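# Separate emitter holder from filter cube, stand both upright

## Task

Detach the emitter holder from the filter cube. Then set it standing upright next to the remaining half of the cube, with both pieces resting flat on the table. The reference image is called manual.

## Robot and tools

Robot: two arms, left_arm and right_arm, each with a six-joint arm and a parallel gripper. In the scene frame the origin sits at table-top height, halfway between the nominal arm bases. +z points up, +x points out over the table, and left_arm is on the +y side; the arm names do not match image sides. Measured bases: left_arm at (-0.025, +0.355, +0.025) m with quat_wxyz (+1.000, 0, 0, -0.010), and right_arm at (+0.005, -0.335, +0.002) m with quat_wxyz (+1.000, 0, 0, -0.022). Each arm reports its end_effector_position (m) and end_effector_quat_wxyz in its own base frame. That position is the point between the finger pads, about 1 cm short of the tips, and it can be off by a few cm at long reach. The fingers point along the gripper's +z axis and close along its y axis. Fixed cameras and the table use the scene frame. A camera stand stands behind the arms, and loose parts may sometimes get a brief nudge.

Row layout (used by every moving call): one flat list of 14 numbers covering both arms. The first 7 are for left_arm and the next 7 for right_arm. Within each arm the order is wrist pitch, elbow, wrist yaw, wrist roll, shoulder, waist, opening. The joint numbers are absolute target angles in radians, not offsets, in the same convention the Joint positions line prints. The elbow and wrist pitch have flipped signs, both in what you send and in what you read back. Their usable ranges in your numbers are therefore: wrist pitch -1.571 to 1.571, elbow -3.142 to 0.000, wrist yaw -1.571 to 1.571, wrist roll -2.094 to 2.094, shoulder 0.000 to 3.142, waist -2.618 to 3.054. A real joint end can differ from these by up to 0.059 rad. A target beyond that margin, and farther out than the joint already is, gets the call refused. A target that is merely past the real end is clipped, and the result says "joint sent to its limit". Opening runs from -1 (closed) to +1 (fully open, 0.094 m between pads). Even an arm you do not want to move needs all 7 numbers: resend its Joint targets, and resend its present gripper command, because 0 means half-closed.

execute_actions(actions, cameras): actions is a list of actions. Each action is a table of up to 15 rows, one per 1/30 s step. If the table is shorter, its last row is held for the remaining steps. An empty actions list returns camera images and the full state. Each step, a joint's target is kept within 0.339 rad of its measured angle (waist, shoulder, elbow) or 2.2 rad (wrist joints). An arm's whole row is scaled back if it would carry the gripper more than 200 mm.

move(target, speed, blend, opening_speed, grip_force, blocking, cameras): target is either one 14-number row or a list of up to 15 rows, all absolute joint angles. Every joint is interpolated together, so the hand travels on a curve. Nothing avoids obstacles or the other arm. speed is the peak rad/s of the joint with the longest way to go, from 0.01 to 12.57, default 0.5; give one value or one per target. blend (rad) rounds off corners at intermediate targets; 0 means stop at each one. opening_speed is how fast the gripper command changes per second on the -1..1 scale, at least 0.2; use it to close gently. grip_force is newtons per finger pad, 10 to 50; give one value or one per arm. It persists until changed, and lower values close more slowly. blocking=false returns after about 0.5 s while the move continues, and a new move replaces it. A whole move must fit in 10 s. The result adds a move: line reading done, off_target (resting more than 0.035 rad from target), moving, held or fault, and may add limits=held. Faster moves and targets set deeper past a contact push harder.

wait(seconds 0 to 10, cameras): lets the scene run with the last commands held. stop(cameras): brakes the running move. zoom_image(camera, region=[x0,y0,x1,y1]) gives a sharper crop of the newest image from one of cam_head_left, cam_head_right, cam_high, cam_low, cam_left_wrist or cam_right_wrist. Regions are at most 504x504 pixels, and all images are 896x504. show_instructions() shows the reference image(s). finished_scene(scene) ends the scene permanently; the goal must still hold without the robot.

Result lines: Joint positions / Joint velocities list each arm's joints in row order, followed by the pad gap (m). "within noise" means the arm is still. Joint targets shows what the joints are being driven toward now; resend these values to hold still. Tool commands lists the gripper commands. grip_measured uses the opening scale; with nothing held it reads up to about 2.5 mm wide. grip_effort_nm is the gripper motor effort (negative means closing) and is not a pad force. Joint torques use the same order without the gripper, and numbers 2, 5 and 6 wrap at ±28 N m. "joint command not followed" means the clearance check altered some steps. The gripper is driven to where grip_measured matches your command. Squeeze rises about 1 N per 0.001 below first contact and then jumps to the force limit. To release, command well above grip_measured.

Avoid: dropping parts or letting go while they move, slamming into the table, fixtures or heavy things, and any contact or press between the two arms. Closing one gripper on the other's fingers counts as such a press. Also avoid heavy force on the wrist camera cables. Keep parts on the table; anything falling or left off it fails the job. Long holds, outstretched arms or pushing against unreachable poses heat the motors. A MOTOR HOT line warns of this, and at 90 °C that arm folds up and stops working for good.

Each tool is called as a command line: name --argument value for each argument, lists and objects as JSON in quotes; but a table of rows of numbers goes row by row, as --pt "numbers of a row", without its own name.

Reference images:

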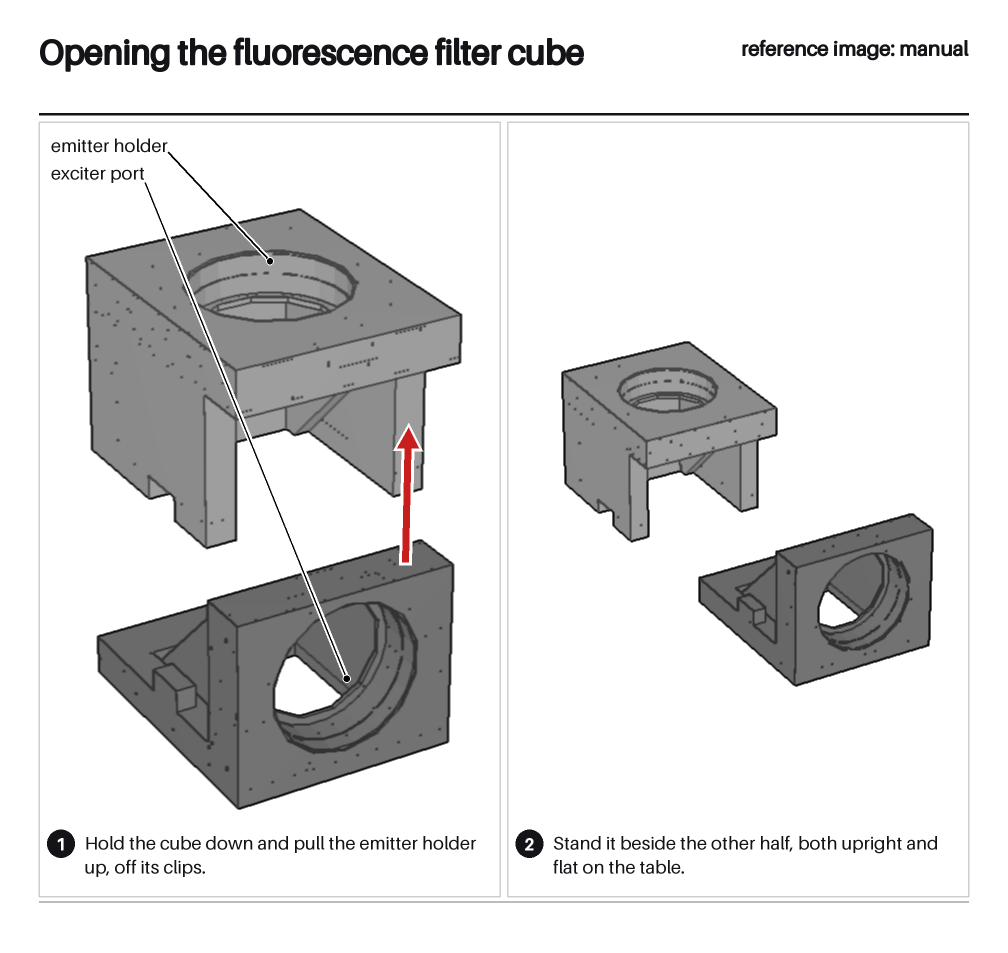

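## Session

execute_actions --actions '[]'

Scene clock: 0.00 s.
left_arm: end_effector_position=(+0.3882, -0.0015, +0.3983) grip_measured=+1.000 grip_effort_nm=n/a end_effector_quat_wxyz=(+0.696, +0.000, +0.718, -0.010) | right_arm: end_effector_position=(+0.4113, -0.0020, +0.1383) grip_measured=+1.000 grip_effort_nm=n/a end_effector_quat_wxyz=(+0.613, +0.024, +0.787, -0.064)
Joint names: [wrist pitch, elbow, wrist yaw, wrist roll, shoulder, waist]
Joint positions: left_arm=[0.017 -1.05 0.016 -0.013 1.064 0.001 0.094] | right_arm=[-0.799 -0.433 0.215 -0.019 1.481 0.086 0.094]
Joint velocities: within noise
Joint torques (N m): no reading
Heat: left arm: 22 °C; right arm: 23 °C.
Joint targets: left_arm=[0.019 -1.059 0.016 -0.014 1.056 0.001] | right_arm=[-0.800 -0.441 0.217 -0.020 1.473 0.086]
Tool commands: left_gripper/opening=+1.0 right_gripper/opening=+1.0

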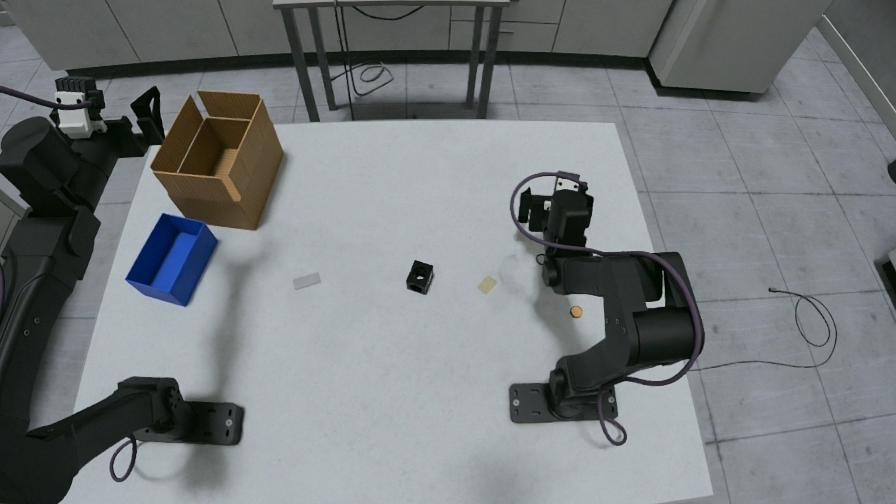

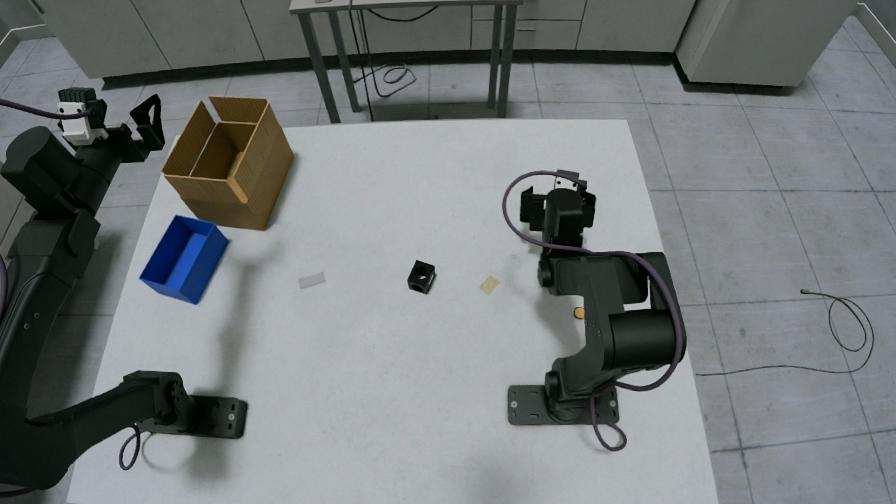

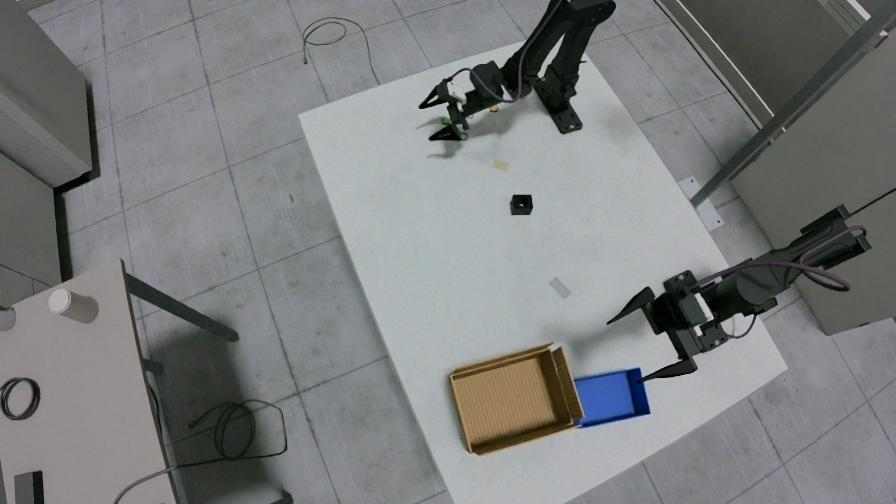

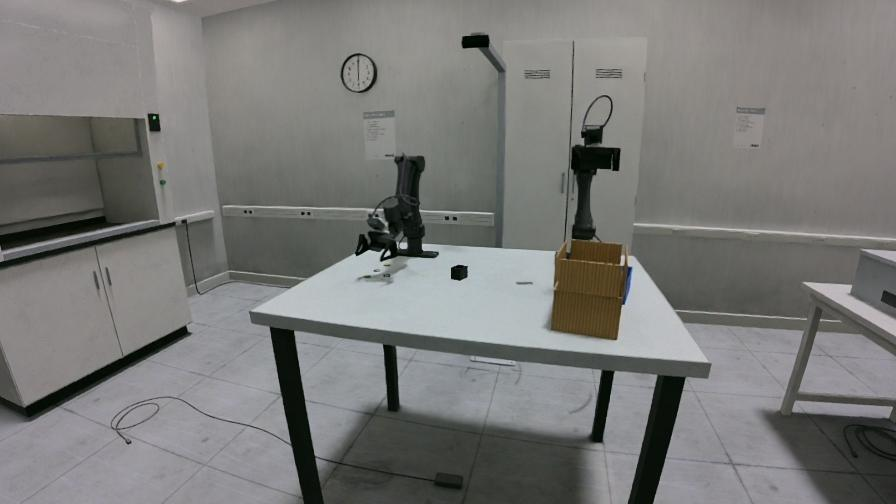

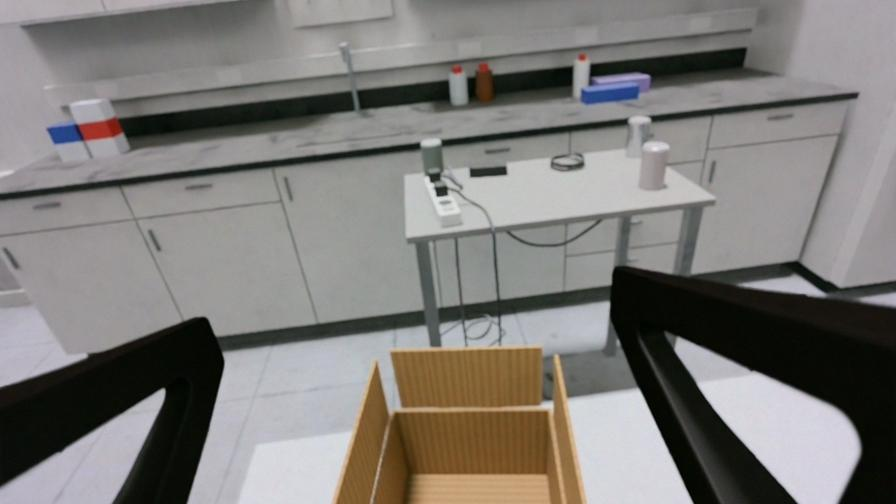

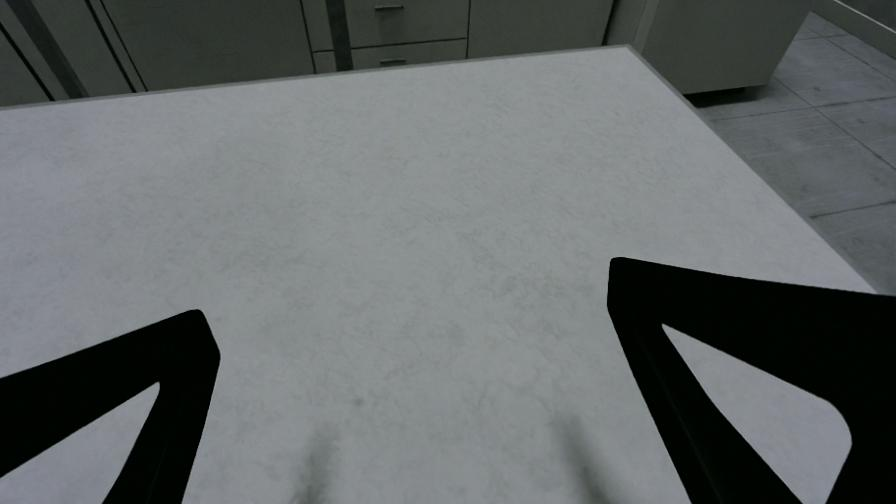

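zoom_image --camera "cam_head_left" --region '[390, 240, 460, 310]'

zoom_image --camera "cam_head_right" --region '[390, 240, 460, 310]'

zoom_image --camera "cam_high" --region '[490, 175, 550, 235]'

zoom_image --camera "cam_low" --region '[440, 255, 480, 290]'

Scaled by 7.200 from the camera's 896x504 image, which has a finer 1280x720 frame.

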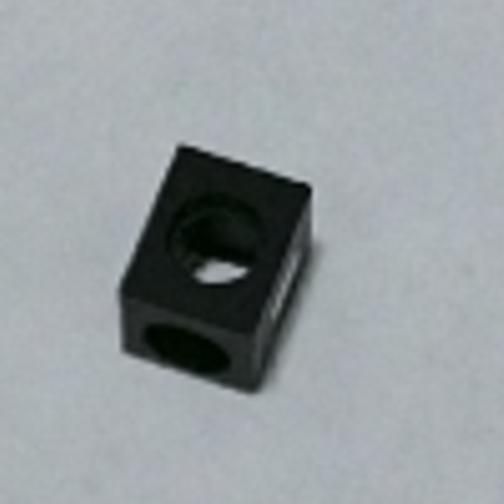

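Scaled by 7.200 from the camera's 896x504 image, which has a finer 1280x720 frame.

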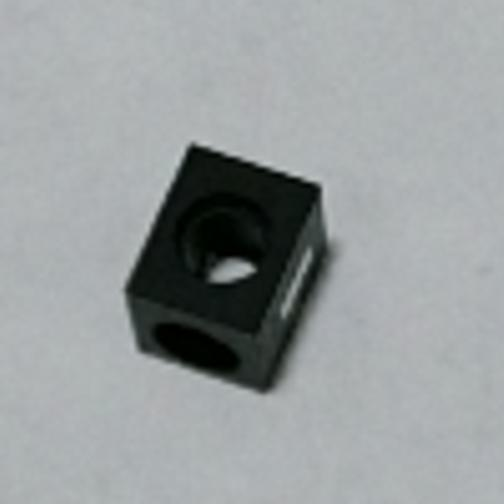

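Scaled by 8.400 from the camera's 896x504 image, which has a finer 1280x720 frame.

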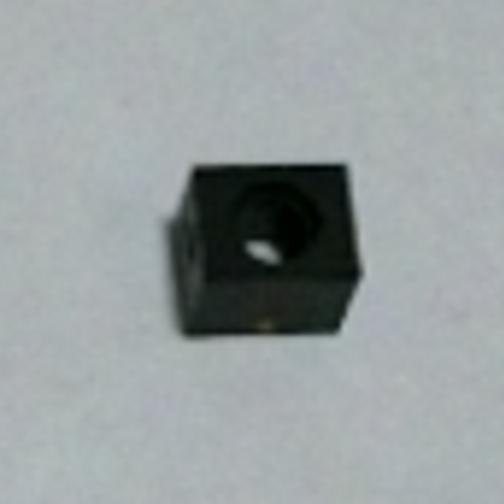

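Scaled by 12.600 from the camera's 896x504 image, which has a finer 1280x720 frame.

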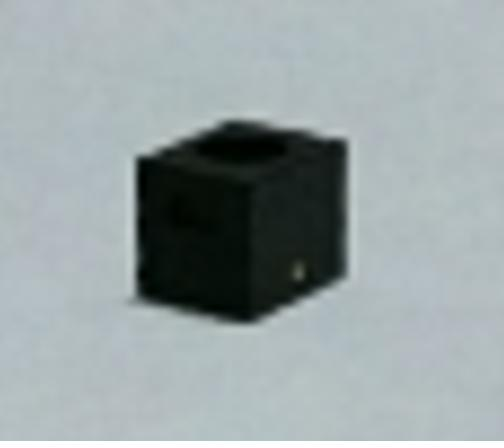

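move --target '[0.019,-1.059,0.016,-0.014,1.056,0.001,1,1.476,-2.01,0,1.1,2.107,0.847,1]' --speed 1.0 --cameras '["cam_right_wrist","cam_head_left","cam_high","cam_low"]'

Scene clock: 11.23 s.
left_arm: end_effector_position=(+0.3882, -0.0015, +0.3983) grip_measured=+1.000 grip_effort_nm=0.05 end_effector_quat_wxyz=(+0.696, +0.000, +0.718, -0.010) | right_arm: end_effector_position=(+0.2682, +0.3061, +0.1334) grip_measured=+1.000 grip_effort_nm=0.01 end_effector_quat_wxyz=(+0.008, +0.120, +0.993, +0.013)
Joint names: [wrist pitch, elbow, wrist yaw, wrist roll, shoulder, waist]
Joint positions: left_arm=[0.017 -1.05 0.016 -0.013 1.064 0.001 0.094] | right_arm=[1.441 -1.985 -0.002 1.088 2.085 0.848 0.094]
Joint torques (N m): left_arm=[-2 -6.61 -0.02 -0.02 -2.86 0.08] | right_arm=[0.03 -8.38 0 0.1 -8.9 -0.14]
Heat: left arm: 25 °C; right arm: 23 °C.
Joint targets: left_arm=[0.019 -1.059 0.016 -0.014 1.056 0.001] | right_arm=[1.476 -2.010 0.000 1.100 2.107 0.847]
move: done
Images, in order (width x height): cam_head_left 896x504, cam_high 896x504, cam_low 896x504, cam_right_wrist 896x504.

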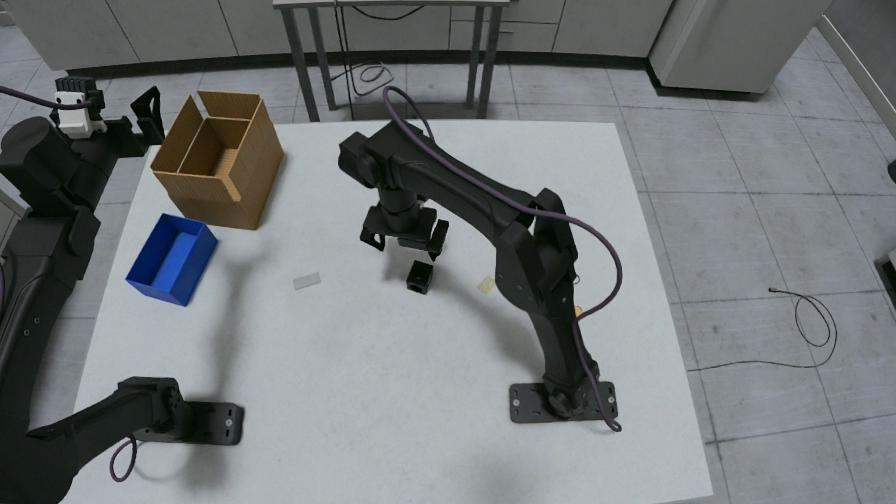

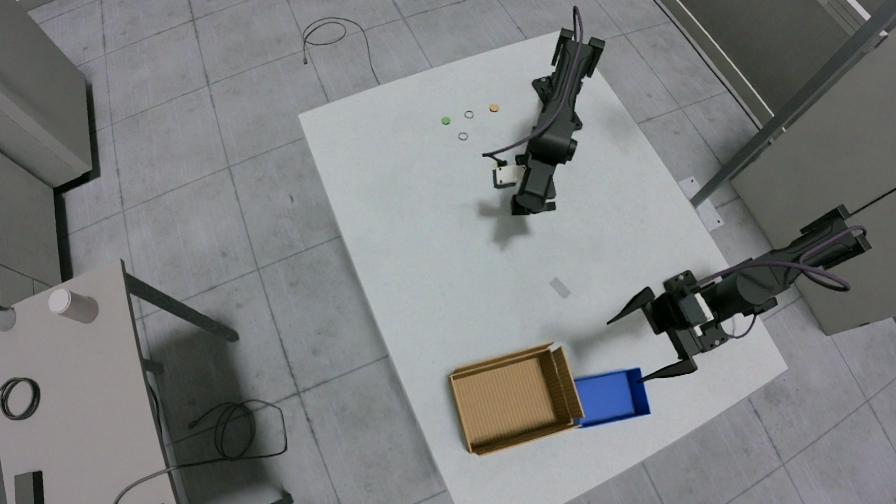

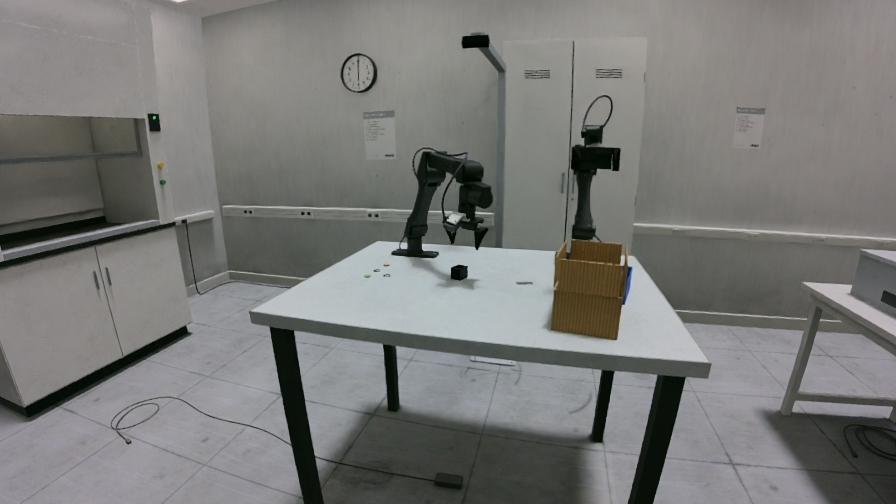

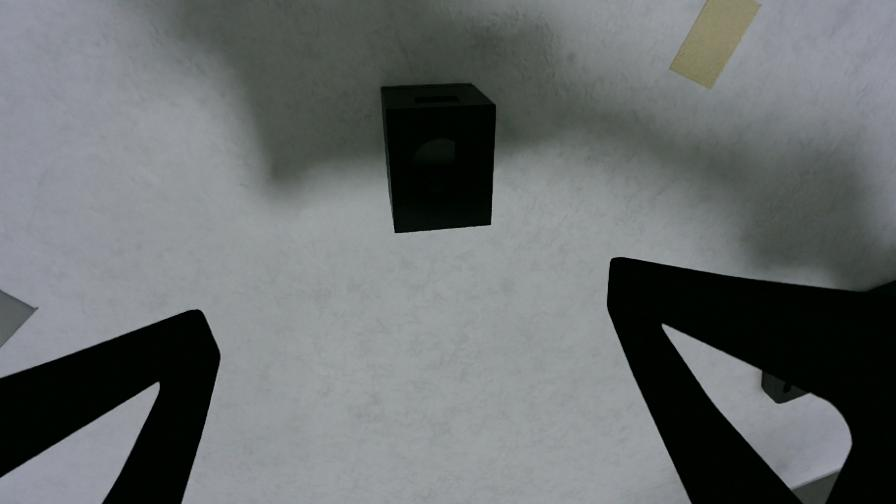

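move --target '[0.019,-1.059,0.016,-0.014,1.056,0.001,1,1.24,-1.739,0,1.18,2.098,0.834,1]' --speed 0.7 --cameras '["cam_right_wrist"]'

Scene clock: 19.17 s.
left_arm: end_effector_position=(+0.3882, -0.0015, +0.3983) grip_measured=+1.000 grip_effort_nm=0.05 end_effector_quat_wxyz=(+0.696, +0.000, +0.718, -0.010) | right_arm: end_effector_position=(+0.2657, +0.3010, +0.0733) grip_measured=+1.000 grip_effort_nm=0.01 end_effector_quat_wxyz=(+0.000, +0.161, +0.987, +0.002)
Joint names: [wrist pitch, elbow, wrist yaw, wrist roll, shoulder, waist]
Joint positions: left_arm=[0.017 -1.05 0.016 -0.013 1.064 0.001 0.094] | right_arm=[1.229 -1.747 -0.002 1.168 2.085 0.844 0.094]
Joint torques (N m): left_arm=[-1.99 -6.61 -0.03 -0.05 -2.85 0.02] | right_arm=[-0.16 -5.2 0.01 0.09 -9.57 -0.91]
Heat: left arm: 26 °C; right arm: 23 °C.
Joint targets: left_arm=[0.019 -1.059 0.016 -0.014 1.056 0.001] | right_arm=[1.240 -1.739 0.000 1.180 2.098 0.834]
move: done
Images, in order (width x height): cam_right_wrist 896x504.

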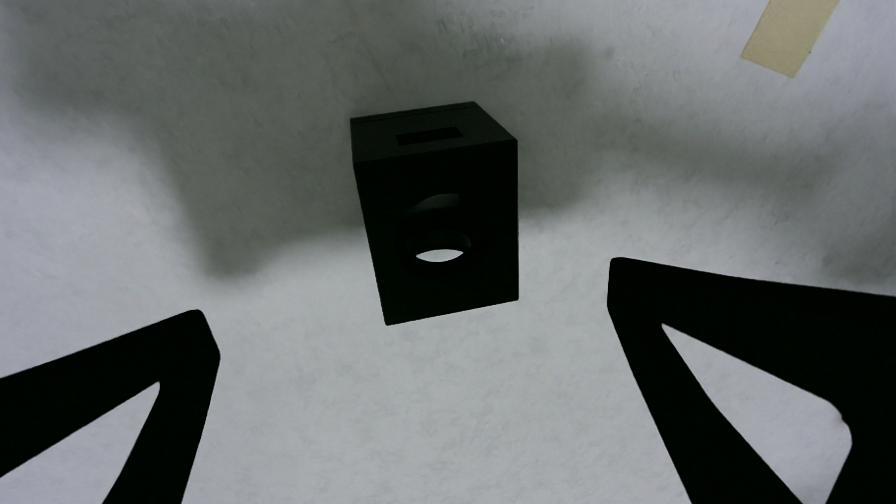

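move --target '[0.019,-1.059,0.016,-0.014,1.056,0.001,1,1.146,-1.640,0,1.17,2.092,0.818,1]' --speed 0.5 --cameras '["cam_right_wrist"]'

Scene clock: 21.37 s.
left_arm: end_effector_position=(+0.3882, -0.0015, +0.3983) grip_measured=+1.000 grip_effort_nm=0.05 end_effector_quat_wxyz=(+0.696, +0.000, +0.718, -0.010) | right_arm: end_effector_position=(+0.2683, +0.2926, +0.0490) grip_measured=+1.000 grip_effort_nm=0.01 end_effector_quat_wxyz=(-0.001, +0.171, +0.985, +0.001)
Joint names: [wrist pitch, elbow, wrist yaw, wrist roll, shoulder, waist]
Joint positions: left_arm=[0.017 -1.05 0.016 -0.013 1.064 0.001 0.094] | right_arm=[1.136 -1.649 -0.003 1.168 2.085 0.825 0.094]
Joint torques (N m): left_arm=[-2 -6.61 -0.01 -0.04 -2.86 0.03] | right_arm=[-0.2 -4.98 0.02 -0.01 -9.99 -0.62]
Heat: left arm: 26 °C; right arm: 23 °C.
Joint targets: left_arm=[0.019 -1.059 0.016 -0.014 1.056 0.001] | right_arm=[1.146 -1.640 0.000 1.170 2.092 0.818]
move: done
Images, in order (width x height): cam_right_wrist 896x504.

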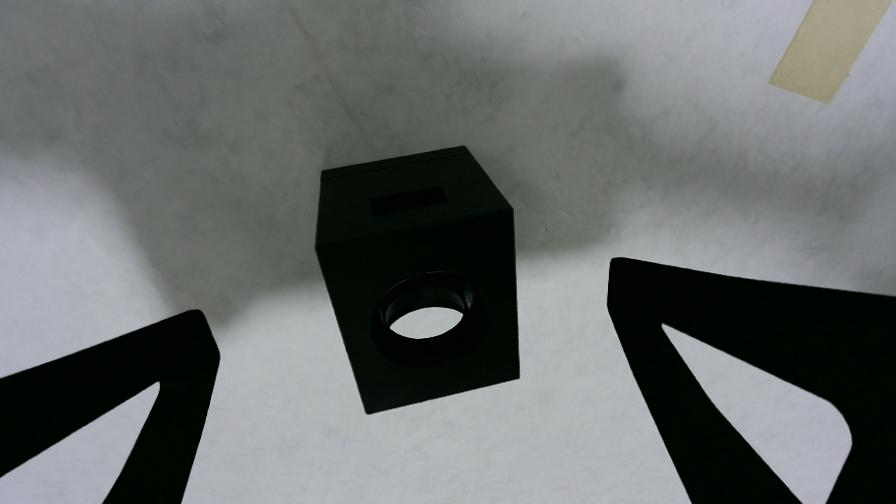

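move --pt "0.019 -1.059 0.016 -0.014 1.056 0.001 1 1.146 -1.640 0 1.075 2.092 0.796 1" --pt "0.019 -1.059 0.016 -0.014 1.056 0.001 1 1.063 -1.577 0 1.075 2.112 0.796 1" --speed 0.4 --cameras '["cam_right_wrist","cam_low"]'

zoom_image --camera "cam_low" --region '[430, 230, 500, 290]'

Scene clock: 24.33 s.
left_arm: end_effector_position=(+0.3882, -0.0015, +0.3983) grip_measured=+1.000 grip_effort_nm=0.05 end_effector_quat_wxyz=(+0.696, +0.000, +0.718, -0.010) | right_arm: end_effector_position=(+0.2748, +0.2865, +0.0297) grip_measured=+1.000 grip_effort_nm=0.01 end_effector_quat_wxyz=(+0.001, +0.137, +0.991, +0.004)
Joint names: [wrist pitch, elbow, wrist yaw, wrist roll, shoulder, waist]
Joint positions: left_arm=[0.017 -1.05 0.016 -0.013 1.064 0.001 0.094] | right_arm=[1.054 -1.585 -0.004 1.077 2.094 0.802 0.094]
Joint torques (N m): left_arm=[-2 -6.53 -0.01 -0.05 -2.88 0.03] | right_arm=[-0.18 -4.93 0.03 -0.04 -9.18 -0.62]
Heat: left arm: 27 °C; right arm: 23 °C.
Joint targets: left_arm=[0.019 -1.059 0.016 -0.014 1.056 0.001] | right_arm=[1.063 -1.577 0.000 1.075 2.112 0.796]
move: done
Images, in order (width x height): cam_low 896x504, cam_right_wrist 896x504.

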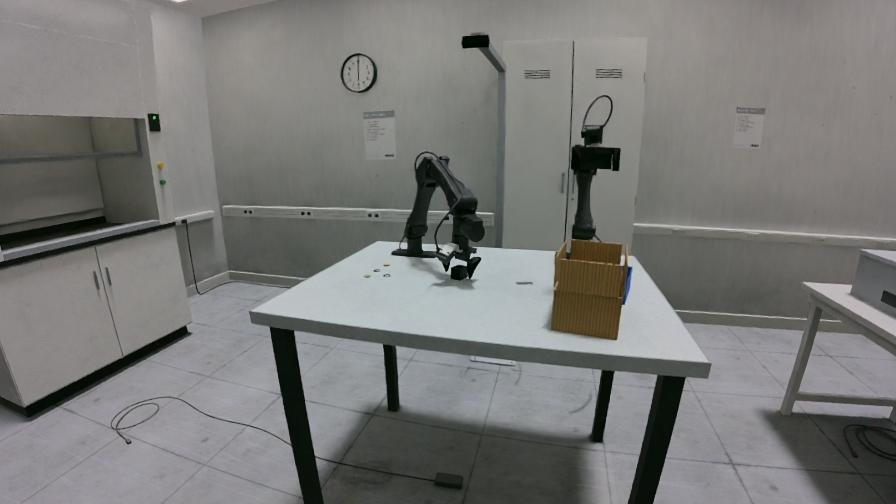

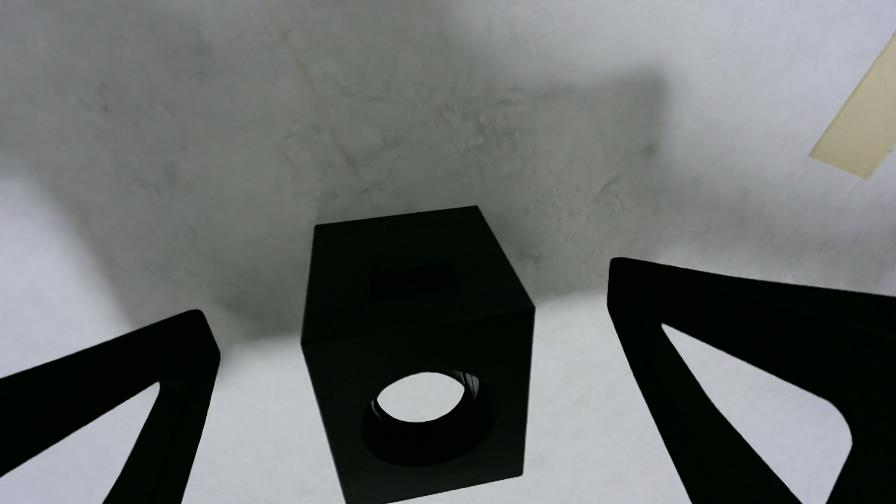

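Scaled by 7.200 from the camera's 896x504 image, which has a finer 1280x720 frame.

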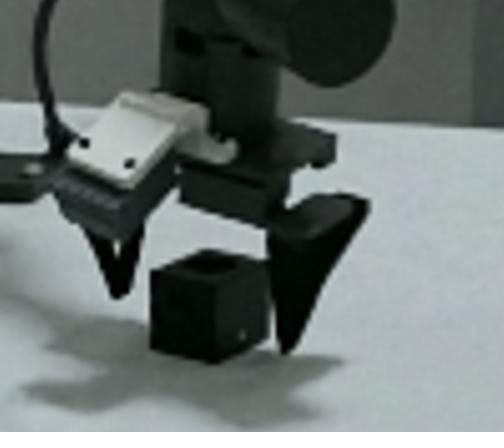

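move --target '[0.019,-1.059,0.016,-0.014,1.056,0.001,1,1.063,-1.577,0,1.075,2.112,0.796,-0.3]' --opening_speed 0.6 --grip_force '[50,20]' --cameras '["cam_right_wrist","cam_head_left"]'

Scene clock: 30.23 s.
left_arm: end_effector_position=(+0.3882, -0.0015, +0.3983) grip_measured=+1.000 grip_effort_nm=0.05 end_effector_quat_wxyz=(+0.696, +0.000, +0.718, -0.010) | right_arm: end_effector_position=(+0.2749, +0.2865, +0.0297) grip_measured=-0.113 grip_effort_nm=-0.44 end_effector_quat_wxyz=(+0.001, +0.137, +0.991, +0.004)
Joint names: [wrist pitch, elbow, wrist yaw, wrist roll, shoulder, waist]
Joint positions: left_arm=[0.017 -1.05 0.016 -0.013 1.064 0.001 0.094] | right_arm=[1.053 -1.585 -0.004 1.077 2.094 0.802 0.042]
Joint torques (N m): left_arm=[-2.01 -6.61 -0.02 -0.04 -2.86 0.01] | right_arm=[-0.22 -4.93 0.02 -0.05 -9.13 -0.62]
Heat: left arm: 27 °C; right arm: 23 °C.
Joint targets: left_arm=[0.019 -1.059 0.016 -0.014 1.056 0.001] | right_arm=[1.063 -1.577 0.000 1.075 2.112 0.796]
grip_force (N): 50, 20
move: done
Images, in order (width x height): cam_head_left 896x504, cam_right_wrist 896x504.

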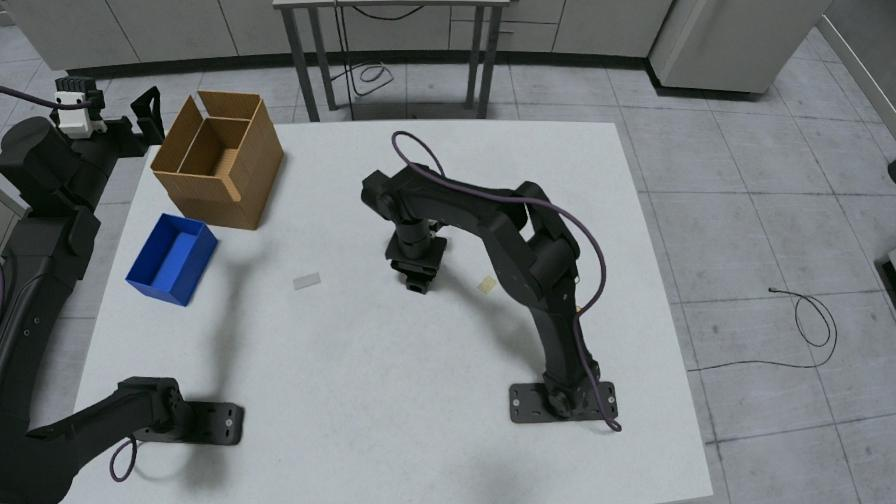

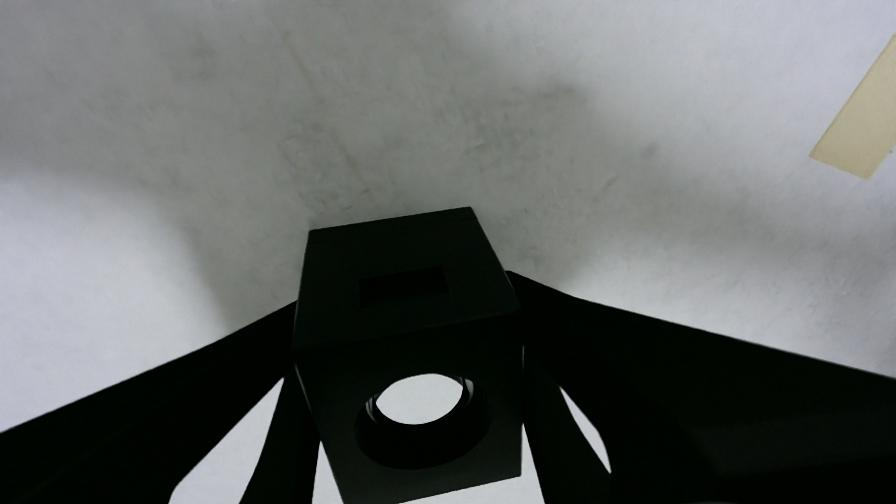

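move --pt "-0.4 -0.3 -0.876 -0.595 0.7 0.001 1 1.063 -1.577 0 1.075 2.112 0.796 -0.3" --pt "-0.4 -0.3 -0.876 -0.595 0.7 -1.313 1 1.063 -1.577 0 1.075 2.112 0.796 -0.3" --pt "-0.53 -0.7 -0.876 -0.595 1.85 -1.313 1 1.063 -1.577 0 1.075 2.112 0.796 -0.3" --speed 0.8 --blend '[0.1,0.1,0]' --cameras '["cam_left_wrist","cam_head_left","cam_high"]'

Scene clock: 37.57 s.
left_arm: end_effector_position=(+0.2365, -0.3426, +0.0613) grip_measured=+1.000 grip_effort_nm=0.05 end_effector_quat_wxyz=(+0.543, +0.108, +0.825, -0.110) | right_arm: end_effector_position=(+0.2749, +0.2865, +0.0297) grip_measured=-0.114 grip_effort_nm=-0.47 end_effector_quat_wxyz=(+0.001, +0.137, +0.991, +0.004)
Joint names: [wrist pitch, elbow, wrist yaw, wrist roll, shoulder, waist]
Joint positions: left_arm=[-0.516 -0.681 -0.871 -0.588 1.838 -1.307 0.094] | right_arm=[1.053 -1.585 -0.004 1.077 2.094 0.802 0.042]
Joint torques (N m): left_arm=[-1.82 -5.44 -0.32 -0.11 -5.81 -0.44] | right_arm=[-0.2 -4.93 0.04 -0.06 -9.14 -0.59]
Heat: left arm: 28 °C; right arm: 23 °C.
Joint targets: left_arm=[-0.530 -0.700 -0.876 -0.595 1.850 -1.313] | right_arm=[1.063 -1.577 0.000 1.075 2.112 0.796]
grip_force (N): 50, 20
move: done
Images, in order (width x height): cam_head_left 896x504, cam_high 896x504, cam_left_wrist 896x504.

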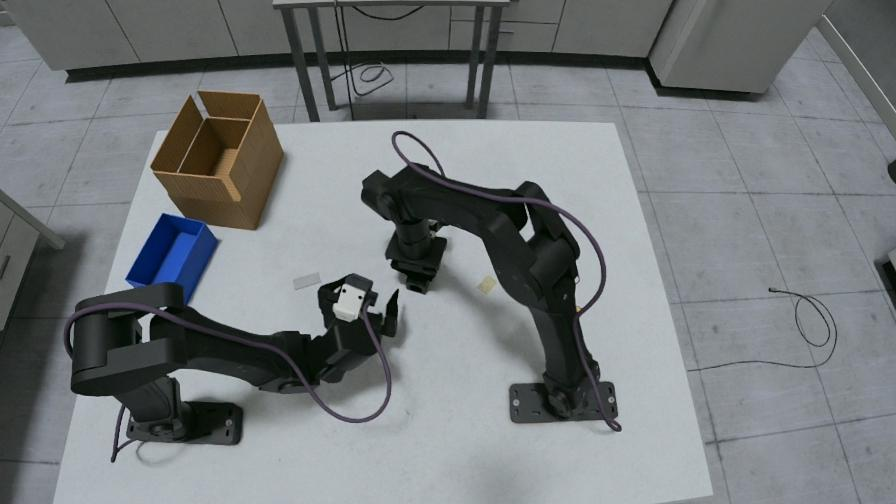

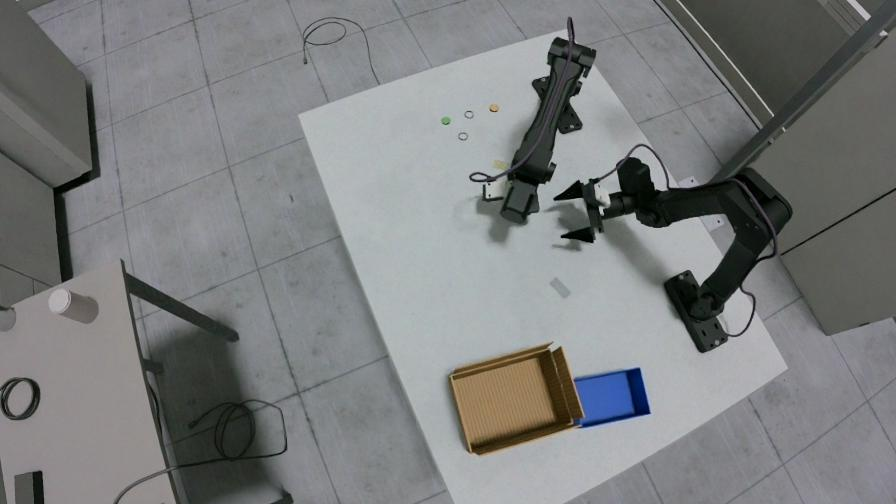

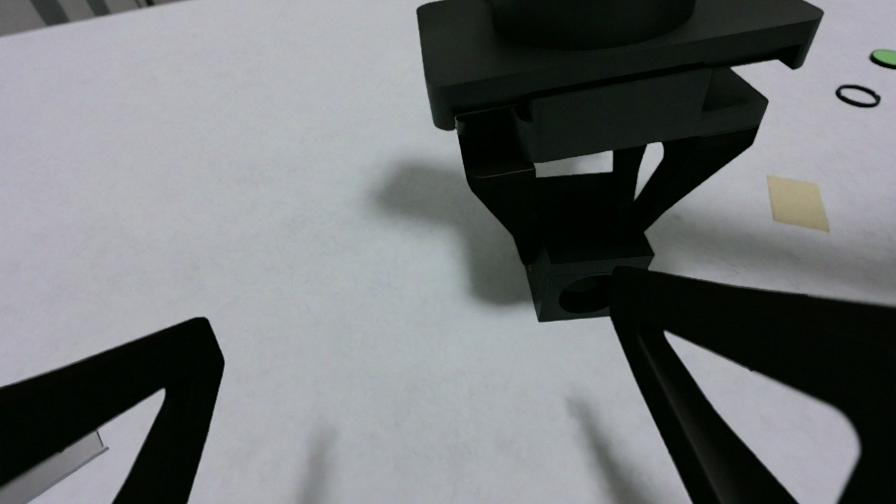

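move --target '[-0.461,-0.904,-0.914,-0.652,2.140,-1.388,1,1.063,-1.577,0,1.075,2.112,0.796,-0.3]' --speed 0.4 --cameras '["cam_left_wrist","cam_head_left","cam_low"]'

Scene clock: 57.17 s.
left_arm: end_effector_position=(+0.2198, -0.3929, +0.0062) grip_measured=+1.000 grip_effort_nm=0.05 end_effector_quat_wxyz=(+0.527, +0.140, +0.834, -0.089) | right_arm: end_effector_position=(+0.2749, +0.2865, +0.0297) grip_measured=-0.114 grip_effort_nm=-0.47 end_effector_quat_wxyz=(+0.001, +0.137, +0.991, +0.004)
Joint names: [wrist pitch, elbow, wrist yaw, wrist roll, shoulder, waist]
Joint positions: left_arm=[-0.476 -0.884 -0.899 -0.64 2.12 -1.382 0.094] | right_arm=[1.053 -1.585 -0.004 1.077 2.094 0.802 0.042]
Joint torques (N m): left_arm=[-1.36 -5.09 -0.46 -0.18 -7.12 -0.44] | right_arm=[-0.21 -4.94 0.03 -0.05 -9.11 -0.58]
Heat: left arm: 27 °C; right arm: 24 °C.
Joint targets: left_arm=[-0.461 -0.904 -0.914 -0.652 2.140 -1.388] | right_arm=[1.063 -1.577 0.000 1.075 2.112 0.796]
grip_force (N): 50, 20
move: done
Images, in order (width x height): cam_head_left 896x504, cam_low 896x504, cam_left_wrist 896x504.

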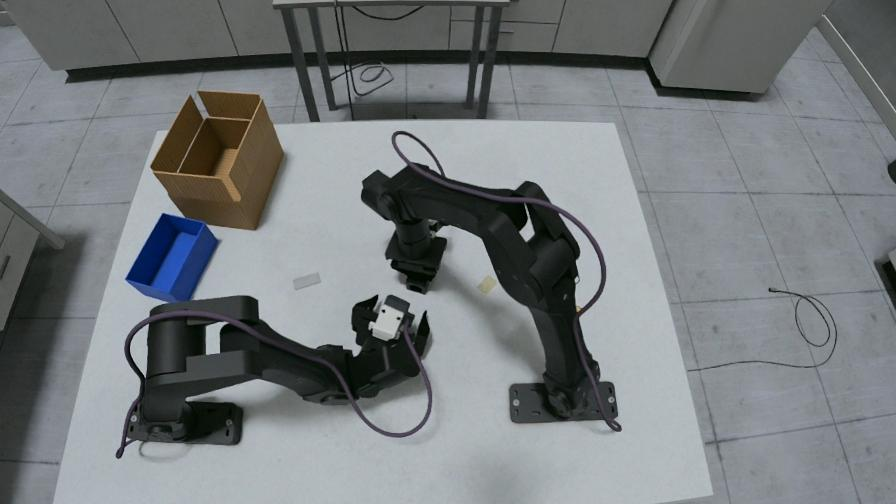

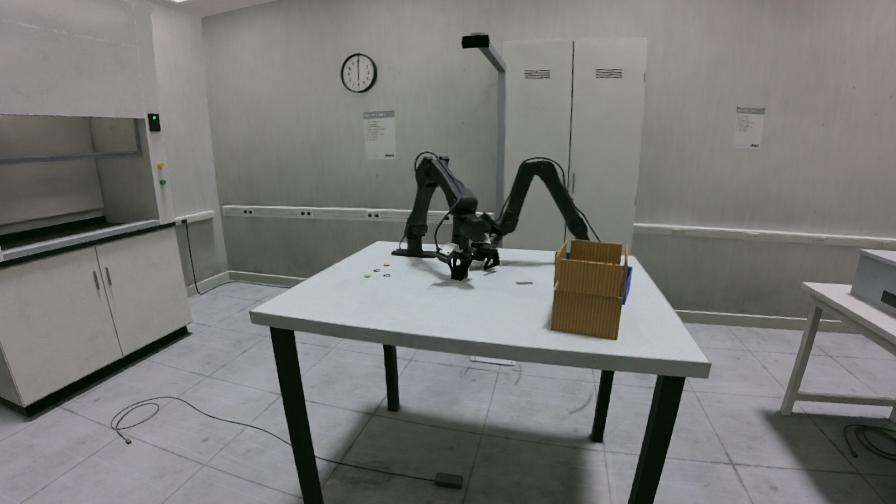

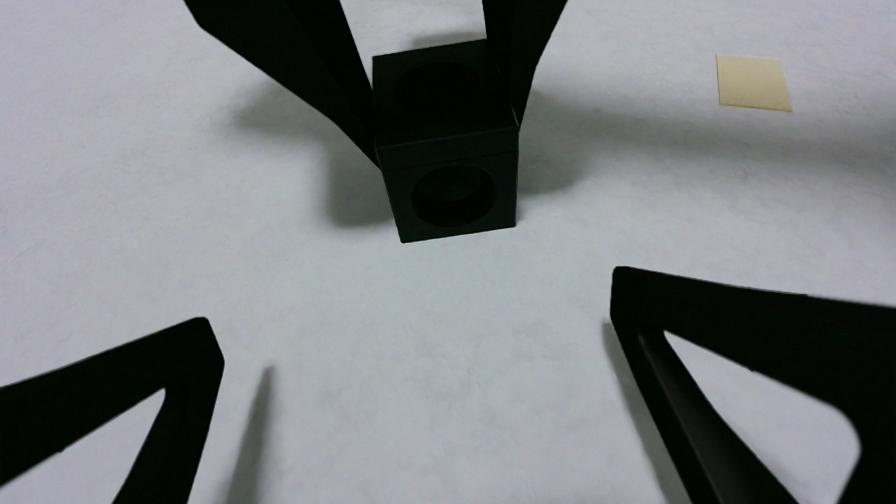

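move --target '[-0.512,-1.018,-0.890,-0.618,2.267,-1.341,1,1.063,-1.577,0,1.075,2.112,0.796,-0.3]' --speed 0.3 --cameras '["cam_left_wrist","cam_right_wrist"]'

Scene clock: 59.97 s.
left_arm: end_effector_position=(+0.2391, -0.4132, -0.0106) grip_measured=+1.000 grip_effort_nm=0.05 end_effector_quat_wxyz=(+0.530, +0.130, +0.834, -0.085) | right_arm: end_effector_position=(+0.2749, +0.2865, +0.0297) grip_measured=-0.114 grip_effort_nm=-0.47 end_effector_quat_wxyz=(+0.001, +0.137, +0.991, +0.004)
Joint names: [wrist pitch, elbow, wrist yaw, wrist roll, shoulder, waist]
Joint positions: left_arm=[-0.499 -1.001 -0.89 -0.622 2.241 -1.347 0.094] | right_arm=[1.053 -1.585 -0.004 1.077 2.094 0.802 0.042]
Joint torques (N m): left_arm=[-1.68 -4.82 -0.32 -0.05 -7.5 0.46] | right_arm=[-0.2 -4.96 0.04 -0.05 -9.14 -0.57]
Heat: left arm: 27 °C; right arm: 24 °C.
Joint targets: left_arm=[-0.512 -1.018 -0.890 -0.618 2.267 -1.341] | right_arm=[1.063 -1.577 0.000 1.075 2.112 0.796]
grip_force (N): 50, 20
move: done
Images, in order (width x height): cam_left_wrist 896x504, cam_right_wrist 896x504.

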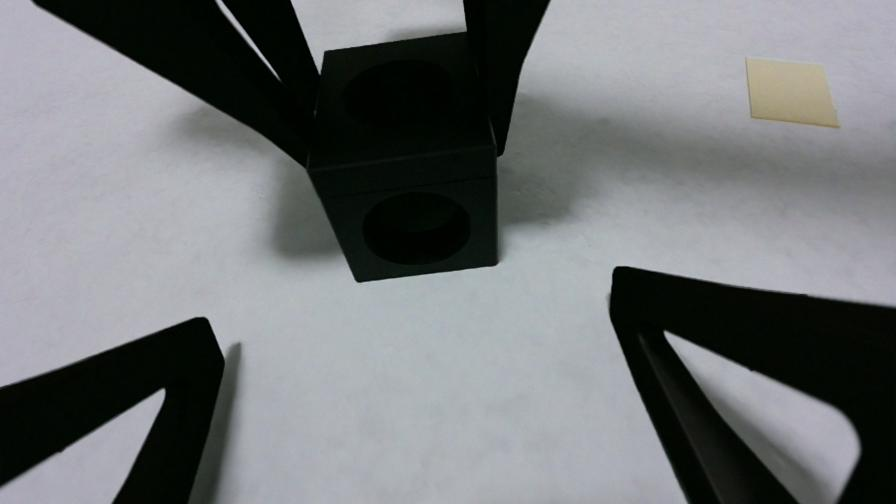

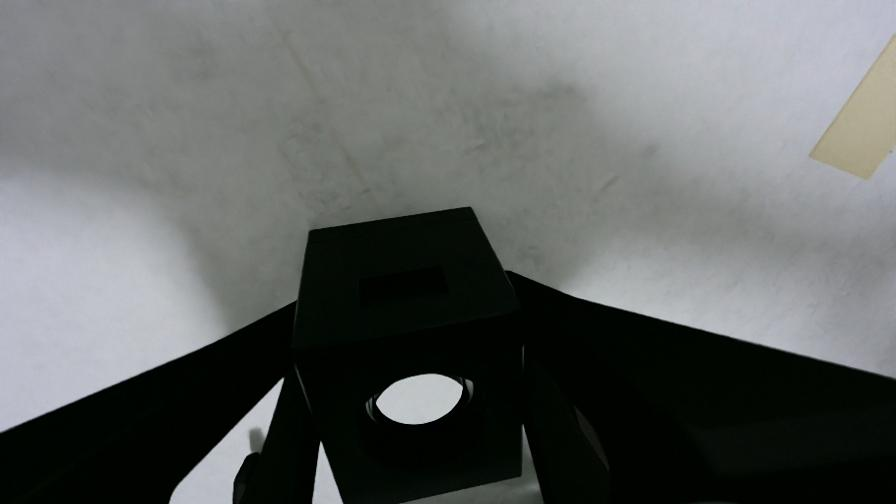

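move --target '[-0.530,-1.0755,-0.848,-0.564,2.300,-1.289,1,1.063,-1.577,0,1.075,2.112,0.796,-0.3]' --speed 0.15 --cameras '["cam_left_wrist","cam_right_wrist"]'

Scene clock: 61.63 s.
left_arm: end_effector_position=(+0.2619, -0.4214, -0.0101) grip_measured=+1.000 grip_effort_nm=0.05 end_effector_quat_wxyz=(+0.530, +0.130, +0.834, -0.086) | right_arm: end_effector_position=(+0.2749, +0.2865, +0.0297) grip_measured=-0.114 grip_effort_nm=-0.47 end_effector_quat_wxyz=(+0.001, +0.137, +0.991, +0.004)
Joint names: [wrist pitch, elbow, wrist yaw, wrist roll, shoulder, waist]
Joint positions: left_arm=[-0.518 -1.058 -0.851 -0.568 2.273 -1.294 0.094] | right_arm=[1.053 -1.585 -0.004 1.077 2.094 0.802 0.042]
Joint torques (N m): left_arm=[-1.74 -5.12 -0.25 0 -7.86 0.42] | right_arm=[-0.2 -4.93 0.03 -0.03 -9.14 -0.62]
Heat: left arm: 27 °C; right arm: 24 °C.
Joint targets: left_arm=[-0.530 -1.075 -0.848 -0.564 2.300 -1.289] | right_arm=[1.063 -1.577 0.000 1.075 2.112 0.796]
grip_force (N): 50, 20
move: done
Images, in order (width x height): cam_left_wrist 896x504, cam_right_wrist 896x504.

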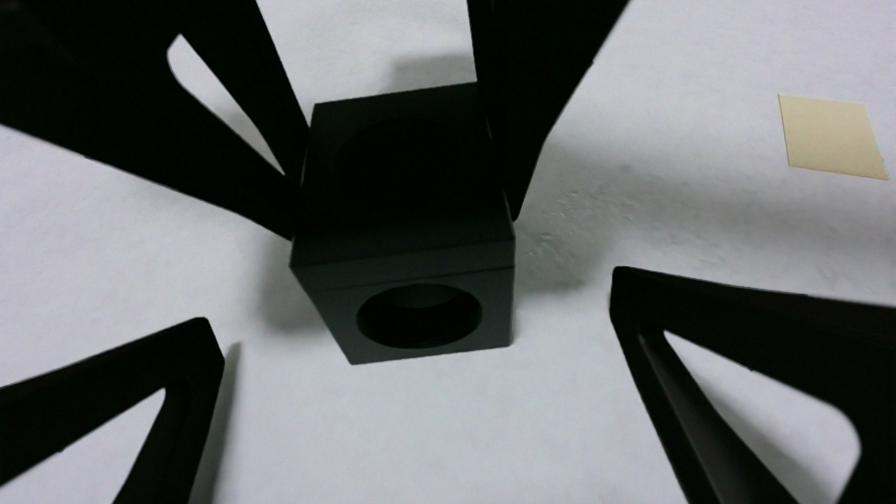

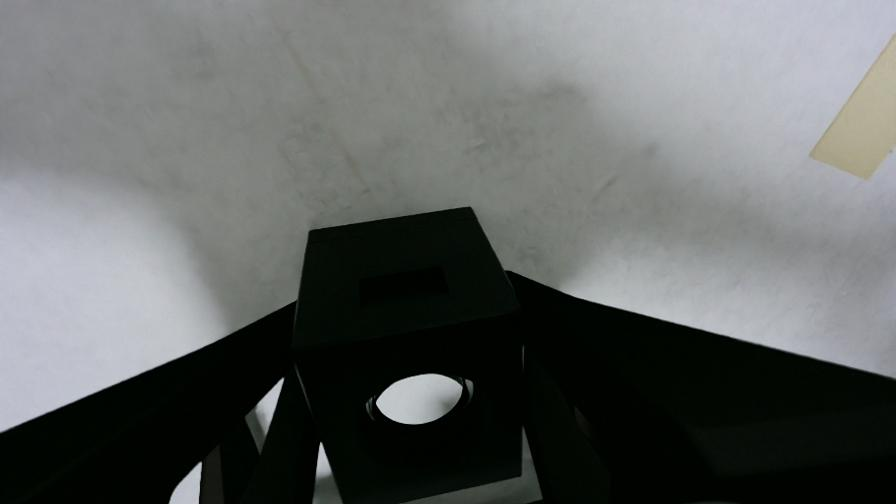

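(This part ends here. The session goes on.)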